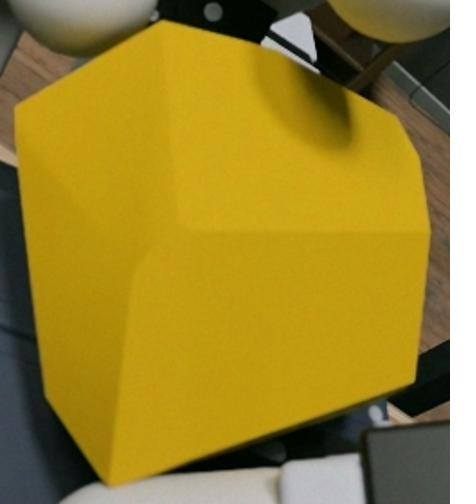

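execute_actions:
  actions:
    - [[0,0,0,0,0,0,-0.6,0.5,0.3,0.3,-0.1,0.15,0.5,-0.1,-0.4,0.6,0.68,0.62,0,0.55,0.562,0.968,0.1,-0.7]]
    - [[0,0,0,0,0,0,-0.4,0.55,0.68,0.62,-0.1,0.15,0.5,-0.1,-0.4,0.5,0.5,0.5,0,0.55,0.562,0.968,0.1,-0.7]]
    - [[0,0,0,0,0,0,-0.23,0.55,0.683,0.616,-0.1,0.15,0.5,-0.1,-0.4,0.3,0.4,0.3,0,0.55,0.562,0.968,0.1,-0.8]]
    - [[0,0,0,0,0,0,-0.053,0.55,0.806,0.307,-0.1,0.15,0.5,-0.1,-0.4,0.3,0.4,0.3,0,0.55,0.562,0.968,0.1,-0.82]]
    - [[0,0,0,0,0,0,0.008,0.5,0.816,0.232,-0.1,0.15,0.5,-0.1,-0.4,0.3,0.4,0.3,0,0.55,0.562,0.968,0.1,-0.85]]
  cameras: ["cam_wrist"]

Scene clock: 1878.13 s.
end_effector_position=(+0.7083, -0.0224, +0.5613) hand_goal=(+0.008, +0.500, +0.816, +0.232, -0.100, +0.150, +0.500, -0.100, -0.400, +0.300, +0.400, +0.300, +0.000, +0.550, +0.562, +0.968) hand_measured=(-0.004, +0.504, +0.816, +0.236, -0.102, +0.148, +0.504, -0.102, -0.404, +0.304, +0.402, +0.304, +0.002, +0.550, +0.564, +0.970) hand_current_ma=(-43, +7, -2, +9, -5, -5, +12, -5, -13, +9, +6, +9, +2, -1, +4, +10) hand_state=(goal, goal, goal, goal, goal, goal, goal, goal, goal, goal, goal, goal, goal, goal, goal, goal) hand_current_limit=0.10 hand_speed=-0.85 end_effector_quat_wxyz=(+0.708, +0.697, +0.087, +0.074)
Joint positions: [0.302 0.396 1.757 -1.555 1.616 -1.004]
Joint torques (N m): [-0.39 -66.96 -31.06 -1.95 1.48 0.31]
Hand target: +0.7083, -0.0224, +0.5613; +0.708, +0.697, +0.087, +0.074
Off the commanded pose: 0.000 m, 0 deg.
Step readings (end_effector_position):
0: (+0.7083, -0.0224, +0.5613)
1: (+0.7083, -0.0224, +0.5613)
2: (+0.7083, -0.0224, +0.5613)
4: (+0.7083, -0.0224, +0.5613)
8: (+0.7083, -0.0224, +0.5613)
15: (+0.7083, -0.0224, +0.5613)
16: (+0.7083, -0.0224, +0.5613)
17: (+0.7083, -0.0224, +0.5613)
19: (+0.7083, -0.0224, +0.5613)
23: (+0.7083, -0.0224, +0.5613)
30: (+0.7083, -0.0224, +0.5613)
31: (+0.7083, -0.0224, +0.5613)
32: (+0.7083, -0.0224, +0.5613)
34: (+0.7083, -0.0224, +0.5613)
38: (+0.7083, -0.0224, +0.5613)
45: (+0.7083, -0.0224, +0.5613)
46: (+0.7083, -0.0224, +0.5613)
47: (+0.7083, -0.0224, +0.5613)
49: (+0.7083, -0.0224, +0.5613)
53: (+0.7083, -0.0224, +0.5613)
60: (+0.7083, -0.0224, +0.5613)
61: (+0.7083, -0.0224, +0.5613)
62: (+0.7083, -0.0224, +0.5613)
64: (+0.7083, -0.0224, +0.5613)
68: (+0.7083, -0.0224, +0.5613)
75: (+0.7083, -0.0224, +0.5613)
Images, in order (width x height): cam_wrist 672x504.

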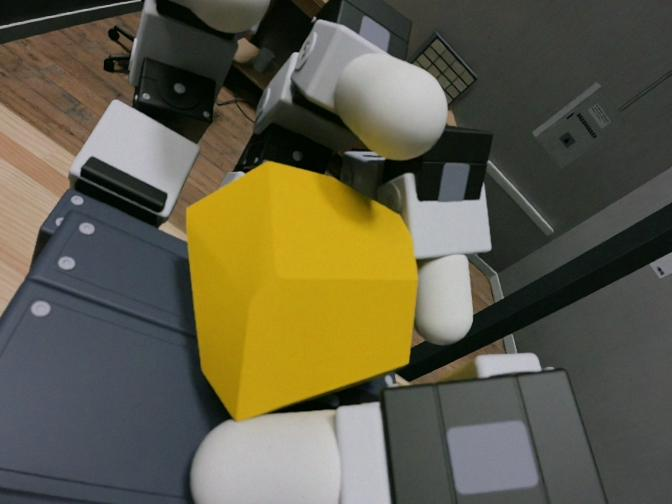

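execute_actions:
  actions:
    - [[0,0,0,0,0,0,0.008,0.3,0.816,0.232,-0.1,0.15,0.5,-0.1,-0.4,0.3,0.4,0.3,0,0.55,0.562,0.968,0.1,-0.85]]
    - [[0,0,0,0,0,0,0.008,0.12,0.816,0.232,-0.1,0.15,0.5,-0.1,-0.4,0.3,0.4,0.3,0,0.55,0.562,0.968,0.1,-0.85]]
    - [[0,0,0,0,0,0,0.008,0,0.816,0.232,-0.1,0.15,0.5,-0.1,-0.4,0.3,0.4,0.3,0,0.55,0.562,0.968,0.1,-0.85]]
    - [[0,0,0,0,0,0,0.008,-0.12,0.816,0.232,-0.1,0.15,0.5,-0.1,-0.4,0.3,0.4,0.3,0,0.55,0.562,0.968,0.1,-0.85]]
  cameras: ["cam_wrist"]

Scene clock: 1883.93 s.
end_effector_position=(+0.7083, -0.0224, +0.5613) hand_goal=(+0.008, -0.120, +0.816, +0.232, -0.100, +0.150, +0.500, -0.100, -0.400, +0.300, +0.400, +0.300, +0.000, +0.550, +0.562, +0.968) hand_measured=(+0.002, -0.114, +0.818, +0.236, -0.102, +0.148, +0.504, -0.102, -0.404, +0.304, +0.402, +0.304, +0.002, +0.550, +0.564, +0.970) hand_current_ma=(-20, +13, +3, +9, -5, -5, +12, -5, -13, +9, +6, +9, +2, -1, +4, +10) hand_state=(goal, goal, goal, goal, goal, goal, goal, goal, goal, goal, goal, goal, goal, goal, goal, goal) hand_current_limit=0.10 hand_speed=-0.85 end_effector_quat_wxyz=(+0.708, +0.697, +0.087, +0.074)
Joint positions: [0.302 0.396 1.757 -1.555 1.616 -1.004]
Joint torques (N m): [-0.35 -66.92 -31.06 -1.96 1.49 0.33]
Hand target: +0.7083, -0.0224, +0.5613; +0.708, +0.697, +0.087, +0.074
Off the commanded pose: 0.000 m, 0 deg.
Step readings (end_effector_position):
0: (+0.7083, -0.0224, +0.5613)
1: (+0.7083, -0.0224, +0.5613)
2: (+0.7083, -0.0224, +0.5613)
4: (+0.7083, -0.0224, +0.5613)
8: (+0.7083, -0.0224, +0.5613)
15: (+0.7083, -0.0224, +0.5613)
16: (+0.7083, -0.0224, +0.5613)
17: (+0.7083, -0.0224, +0.5613)
19: (+0.7083, -0.0224, +0.5613)
23: (+0.7083, -0.0224, +0.5613)
30: (+0.7083, -0.0224, +0.5613)
31: (+0.7083, -0.0224, +0.5613)
32: (+0.7083, -0.0224, +0.5613)
34: (+0.7083, -0.0224, +0.5613)
38: (+0.7083, -0.0224, +0.5613)
45: (+0.7083, -0.0224, +0.5613)
46: (+0.7083, -0.0224, +0.5613)
47: (+0.7083, -0.0224, +0.5613)
49: (+0.7083, -0.0224, +0.5613)
53: (+0.7083, -0.0224, +0.5613)
60: (+0.7083, -0.0224, +0.5613)
Images, in order (width x height): cam_wrist 672x504.

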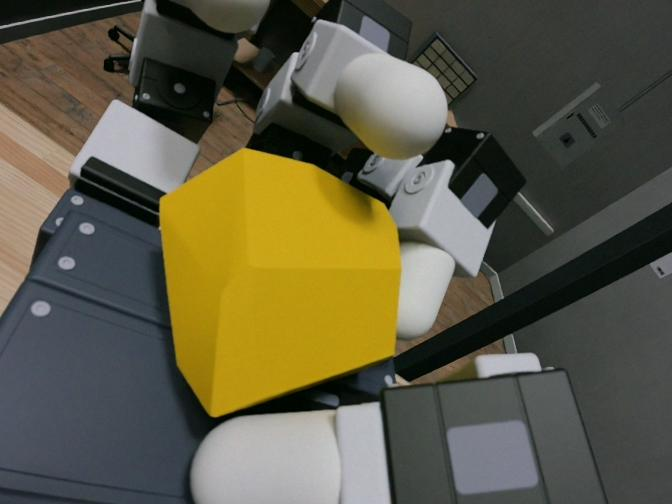

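execute_actions:
  actions:
    - [[0,0,0,0,0,0,0.008,0.15,0.816,0.232,-0.1,0.15,0.5,-0.1,-0.4,0.3,0.4,0.3,0,0.55,0.562,0.968,0.1,-0.8]]
    - [[0,0,0,0,0,0,-0.053,0.35,0.806,0.307,-0.1,0.15,0.5,-0.1,-0.4,0.3,0.4,0.3,0,0.55,0.562,0.968,0.1,-0.75]]
    - [[0,0,0,0,0,0,-0.23,0.35,0.683,0.616,-0.1,0.15,0.5,-0.1,-0.4,0.3,0.4,0.3,0,0.55,0.562,0.968,0.1,-0.75]]
    - [[0,0,0,0,0,0,-0.43,0.2,0.45,0.8,-0.1,0.15,0.5,-0.1,-0.4,0.3,0.4,0.3,0,0.55,0.562,0.968,0.1,-0.75]]
    - [[0,0,0,0,0,0,-0.425,-0.3,0.4,0.88,-0.1,0.1,0.5,-0.1,-0.4,0.3,0.4,0.3,0,0.55,0.562,0.968,0.1,-0.75]]
  cameras: ["cam_wrist"]

Scene clock: 1900.10 s.
end_effector_position=(+0.7083, -0.0224, +0.5613) hand_goal=(-0.426, -0.300, +0.400, +0.880, -0.100, +0.100, +0.500, -0.100, -0.400, +0.300, +0.400, +0.300, +0.000, +0.550, +0.562, +0.968) hand_measured=(-0.434, -0.298, +0.402, +0.878, -0.102, +0.104, +0.504, -0.102, -0.404, +0.304, +0.402, +0.304, +0.002, +0.550, +0.564, +0.970) hand_current_ma=(-27, +5, +6, -6, -5, +7, +12, -5, -13, +9, +6, +9, +2, -1, +4, +10) hand_state=(goal, goal, goal, goal, goal, goal, goal, goal, goal, goal, goal, goal, goal, goal, goal, goal) hand_current_limit=0.10 hand_speed=-0.75 end_effector_quat_wxyz=(+0.708, +0.697, +0.087, +0.074)
Joint positions: [0.302 0.396 1.757 -1.555 1.616 -1.004]
Joint torques (N m): [-0.27 -66.97 -30.99 -1.96 1.5 0.3]
Hand target: +0.7083, -0.0224, +0.5613; +0.708, +0.697, +0.087, +0.074
Off the commanded pose: 0.000 m, 0 deg.
Step readings (end_effector_position):
0: (+0.7083, -0.0224, +0.5613)
1: (+0.7083, -0.0224, +0.5613)
2: (+0.7083, -0.0224, +0.5613)
4: (+0.7083, -0.0224, +0.5613)
8: (+0.7083, -0.0224, +0.5613)
15: (+0.7083, -0.0224, +0.5613)
16: (+0.7083, -0.0224, +0.5613)
17: (+0.7083, -0.0224, +0.5613)
19: (+0.7083, -0.0224, +0.5613)
23: (+0.7083, -0.0224, +0.5613)
30: (+0.7083, -0.0224, +0.5613)
31: (+0.7083, -0.0224, +0.5613)
32: (+0.7083, -0.0224, +0.5613)
34: (+0.7083, -0.0224, +0.5613)
38: (+0.7083, -0.0224, +0.5613)
45: (+0.7083, -0.0224, +0.5613)
46: (+0.7083, -0.0224, +0.5613)
47: (+0.7083, -0.0224, +0.5613)
49: (+0.7083, -0.0224, +0.5613)
53: (+0.7083, -0.0224, +0.5613)
60: (+0.7083, -0.0224, +0.5613)
61: (+0.7083, -0.0224, +0.5613)
62: (+0.7083, -0.0224, +0.5613)
64: (+0.7083, -0.0224, +0.5613)
68: (+0.7083, -0.0224, +0.5613)
75: (+0.7083, -0.0224, +0.5613)
Images, in order (width x height): cam_wrist 672x504.

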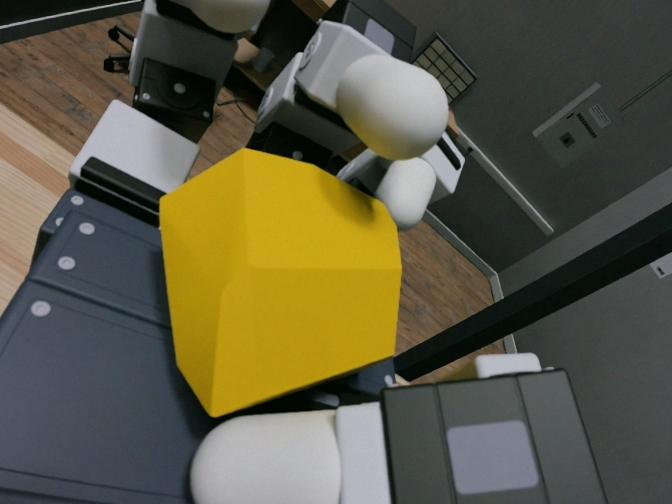

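execute_actions:
  actions:
    - [[0,0,0,0,0,0,-0.425,-0.5,0.4,0.88,-0.22,0,0.45,0.05,-0.4,0.3,0.4,0.3,0,0.62,0.562,0.968,0.1,-0.8]]
    - [[0,0,0,0,0,0,-0.422,-0.5,0.495,0.788,-0.323,0,0.38,0.193,-0.4,0.4,0.3,0.5,0.2,0.62,0.45,0.968,0.1,-0.8]]
    - [[0,0,0,0,0,0,-0.41,-0.5,0.565,0.71,-0.386,0,0.128,0.825,-0.386,0.6,0.128,0.825,0.2,0.577,0.45,0.968,0.1,-0.8]]
    - [[0,0,0,0,0,0,-0.399,-0.5,0.635,0.625,-0.425,0,0.321,0.964,-0.425,0.6,0.321,0.964,0.2,0.577,0.45,0.968,0.1,-0.84]]
  cameras: ["cam_wrist"]

Scene clock: 1916.30 s.
end_effector_position=(+0.7083, -0.0224, +0.5613) hand_goal=(-0.400, -0.500, +0.634, +0.624, -0.426, +0.000, +0.320, +0.964, -0.426, +0.600, +0.320, +0.964, +0.200, +0.576, +0.450, +0.968) hand_measured=(-0.414, -0.498, +0.632, +0.628, -0.430, +0.002, +0.318, +0.962, -0.430, +0.598, +0.318, +0.962, +0.198, +0.578, +0.458, +0.970) hand_current_ma=(-52, +5, -5, +9, -14, +6, -7, -6, -14, -5, -7, -6, -3, +9, +29, +10) hand_state=(goal, goal, goal, goal, goal, goal, goal, goal, goal, goal, goal, goal, goal, goal, goal, goal) hand_current_limit=0.10 hand_speed=-0.84 end_effector_quat_wxyz=(+0.708, +0.697, +0.087, +0.074)
Joint positions: [0.302 0.396 1.757 -1.555 1.616 -1.004]
Joint torques (N m): [-0.07 -66.89 -30.96 -1.96 1.47 0.35]
Hand target: +0.7083, -0.0224, +0.5613; +0.708, +0.697, +0.087, +0.074
Off the commanded pose: 0.000 m, 0 deg.
Step readings (end_effector_position):
0: (+0.7083, -0.0224, +0.5613)
1: (+0.7083, -0.0224, +0.5613)
2: (+0.7083, -0.0224, +0.5613)
4: (+0.7083, -0.0224, +0.5613)
8: (+0.7083, -0.0224, +0.5613)
15: (+0.7083, -0.0224, +0.5613)
16: (+0.7083, -0.0224, +0.5613)
17: (+0.7083, -0.0224, +0.5613)
19: (+0.7083, -0.0224, +0.5613)
23: (+0.7083, -0.0224, +0.5613)
30: (+0.7083, -0.0224, +0.5613)
31: (+0.7083, -0.0224, +0.5613)
32: (+0.7083, -0.0224, +0.5613)
34: (+0.7083, -0.0224, +0.5613)
38: (+0.7083, -0.0224, +0.5613)
45: (+0.7083, -0.0224, +0.5613)
46: (+0.7083, -0.0224, +0.5613)
47: (+0.7083, -0.0224, +0.5613)
49: (+0.7083, -0.0224, +0.5613)
53: (+0.7083, -0.0224, +0.5613)
60: (+0.7083, -0.0224, +0.5613)
Images, in order (width x height): cam_wrist 672x504.

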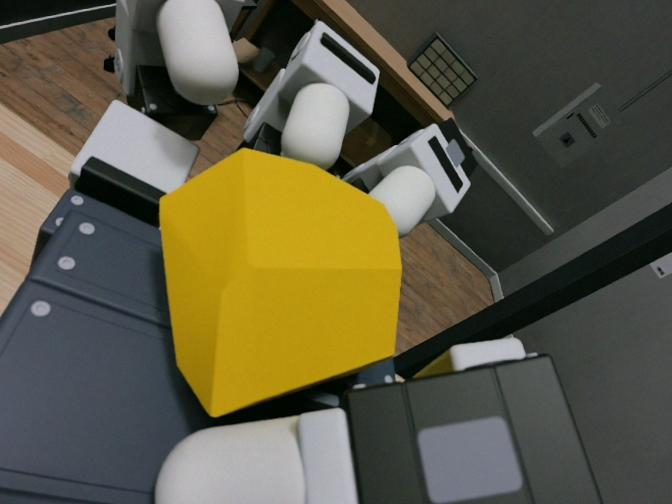

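execute_actions:
  actions:
    - [[0,0,0,0,0,0,-0.358,-0.5,0.749,0.468,-0.425,0,0.321,0.964,-0.425,0.6,0.321,0.964,0.2,0.577,0.45,0.968,0.1,-0.86]]
    - [[0,0,0,0,0,0,-0.31,-0.5,0.825,0.34,-0.425,0,0.321,0.964,-0.425,0.6,0.321,0.964,0.2,0.577,0.45,0.968,0.1,-0.86]]
  cameras: ["cam_wrist"]

Scene clock: 1920.57 s.
end_effector_position=(+0.7083, -0.0224, +0.5613) hand_goal=(-0.310, -0.500, +0.824, +0.340, -0.426, +0.000, +0.320, +0.964, -0.426, +0.600, +0.320, +0.964, +0.200, +0.576, +0.450, +0.968) hand_measured=(-0.324, -0.498, +0.822, +0.344, -0.430, +0.002, +0.318, +0.962, -0.430, +0.598, +0.318, +0.962, +0.198, +0.578, +0.458, +0.970) hand_current_ma=(-45, +5, -3, +9, -14, +6, -7, -6, -14, -5, -7, -6, -3, +9, +29, +10) hand_state=(goal, goal, goal, goal, goal, goal, goal, goal, goal, goal, goal, goal, goal, goal, goal, goal) hand_current_limit=0.10 hand_speed=-0.86 end_effector_quat_wxyz=(+0.708, +0.697, +0.087, +0.074)
Joint positions: [0.302 0.396 1.757 -1.555 1.616 -1.004]
Joint torques (N m): [-0.01 -66.82 -30.98 -1.97 1.49 0.35]
Hand target: +0.7083, -0.0224, +0.5613; +0.708, +0.697, +0.087, +0.074
Off the commanded pose: 0.000 m, 0 deg.
Step readings (end_effector_position):
0: (+0.7083, -0.0224, +0.5613)
1: (+0.7083, -0.0224, +0.5613)
2: (+0.7083, -0.0224, +0.5613)
4: (+0.7083, -0.0224, +0.5613)
8: (+0.7083, -0.0224, +0.5613)
15: (+0.7083, -0.0224, +0.5613)
16: (+0.7083, -0.0224, +0.5613)
17: (+0.7083, -0.0224, +0.5613)
19: (+0.7083, -0.0224, +0.5613)
23: (+0.7083, -0.0224, +0.5613)
30: (+0.7083, -0.0224, +0.5613)
Images, in order (width x height): cam_wrist 672x504.

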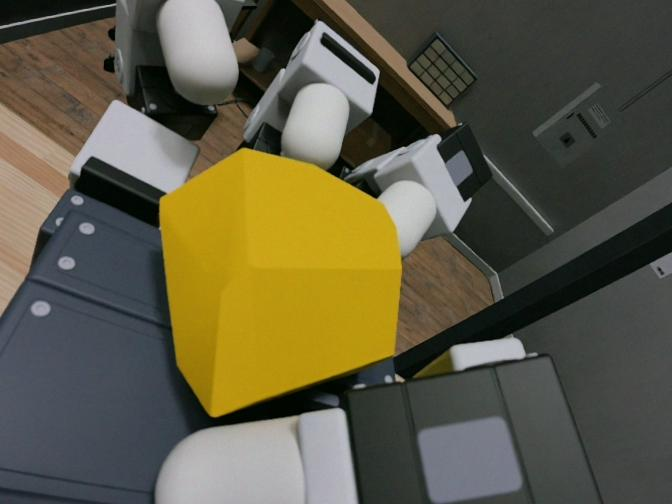

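execute_actions:
  actions:
    - [[0,0,0,0,0,0,-0.399,-0.5,0.635,0.625,-0.425,0,0.321,0.964,-0.425,0.6,0.321,0.964,0.2,0.577,0.45,0.968,0.1,-0.8]]
    - [[0,0,0,0,0,0,-0.415,-0.6,0.53,0.75,-0.425,0,0.321,0.964,-0.425,0.6,0.321,0.964,0.2,0.577,0.45,0.968,0.1,-0.8]]
    - [[0,0,0,0,0,0,-0.415,-0.9,0.53,0.75,-0.425,0.05,0.321,0.964,-0.425,0.6,0.321,0.964,0.2,0.577,0.45,0.968,0.1,-0.8]]
    - [[0,0,0,0,0,0,-0.399,-0.9,0.635,0.625,-0.425,0.05,0.321,0.964,-0.425,0.6,0.321,0.964,0.2,0.577,0.45,0.968,0.1,-0.84]]
  cameras: ["cam_wrist"]

Scene clock: 1927.93 s.
end_effector_position=(+0.7083, -0.0224, +0.5613) hand_goal=(-0.400, -0.900, +0.634, +0.624, -0.426, +0.050, +0.320, +0.964, -0.426, +0.600, +0.320, +0.964, +0.200, +0.576, +0.450, +0.968) hand_measured=(-0.414, -0.898, +0.632, +0.628, -0.430, +0.048, +0.318, +0.962, -0.430, +0.598, +0.318, +0.962, +0.198, +0.578, +0.458, +0.970) hand_current_ma=(-48, +4, -5, +9, -14, -6, -7, -6, -14, -5, -7, -6, -3, +9, +29, +10) hand_state=(goal, goal, goal, goal, goal, goal, goal, goal, goal, goal, goal, goal, goal, goal, goal, goal) hand_current_limit=0.10 hand_speed=-0.84 end_effector_quat_wxyz=(+0.708, +0.697, +0.087, +0.074)
Joint positions: [0.302 0.396 1.757 -1.555 1.616 -1.004]
Joint torques (N m): [-0.14 -66.83 -30.99 -1.96 1.47 0.33]
Hand target: +0.7083, -0.0224, +0.5613; +0.708, +0.697, +0.087, +0.074
Off the commanded pose: 0.000 m, 0 deg.
Step readings (end_effector_position):
0: (+0.7083, -0.0224, +0.5613)
1: (+0.7083, -0.0224, +0.5613)
2: (+0.7083, -0.0224, +0.5613)
4: (+0.7083, -0.0224, +0.5613)
8: (+0.7083, -0.0224, +0.5613)
15: (+0.7083, -0.0224, +0.5613)
16: (+0.7083, -0.0224, +0.5613)
17: (+0.7083, -0.0224, +0.5613)
19: (+0.7083, -0.0224, +0.5613)
23: (+0.7083, -0.0224, +0.5613)
30: (+0.7083, -0.0224, +0.5613)
31: (+0.7083, -0.0224, +0.5613)
32: (+0.7083, -0.0224, +0.5613)
34: (+0.7083, -0.0224, +0.5613)
38: (+0.7083, -0.0224, +0.5613)
45: (+0.7083, -0.0224, +0.5613)
46: (+0.7083, -0.0224, +0.5613)
47: (+0.7083, -0.0224, +0.5613)
49: (+0.7083, -0.0224, +0.5613)
53: (+0.7083, -0.0224, +0.5613)
60: (+0.7083, -0.0224, +0.5613)
Images, in order (width x height): cam_wrist 672x504.

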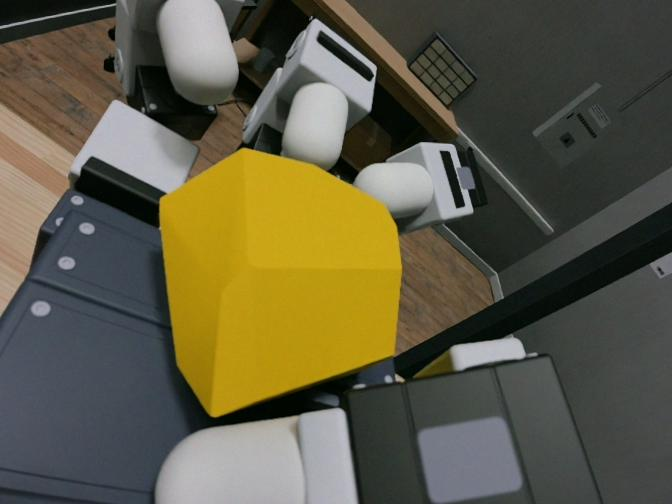

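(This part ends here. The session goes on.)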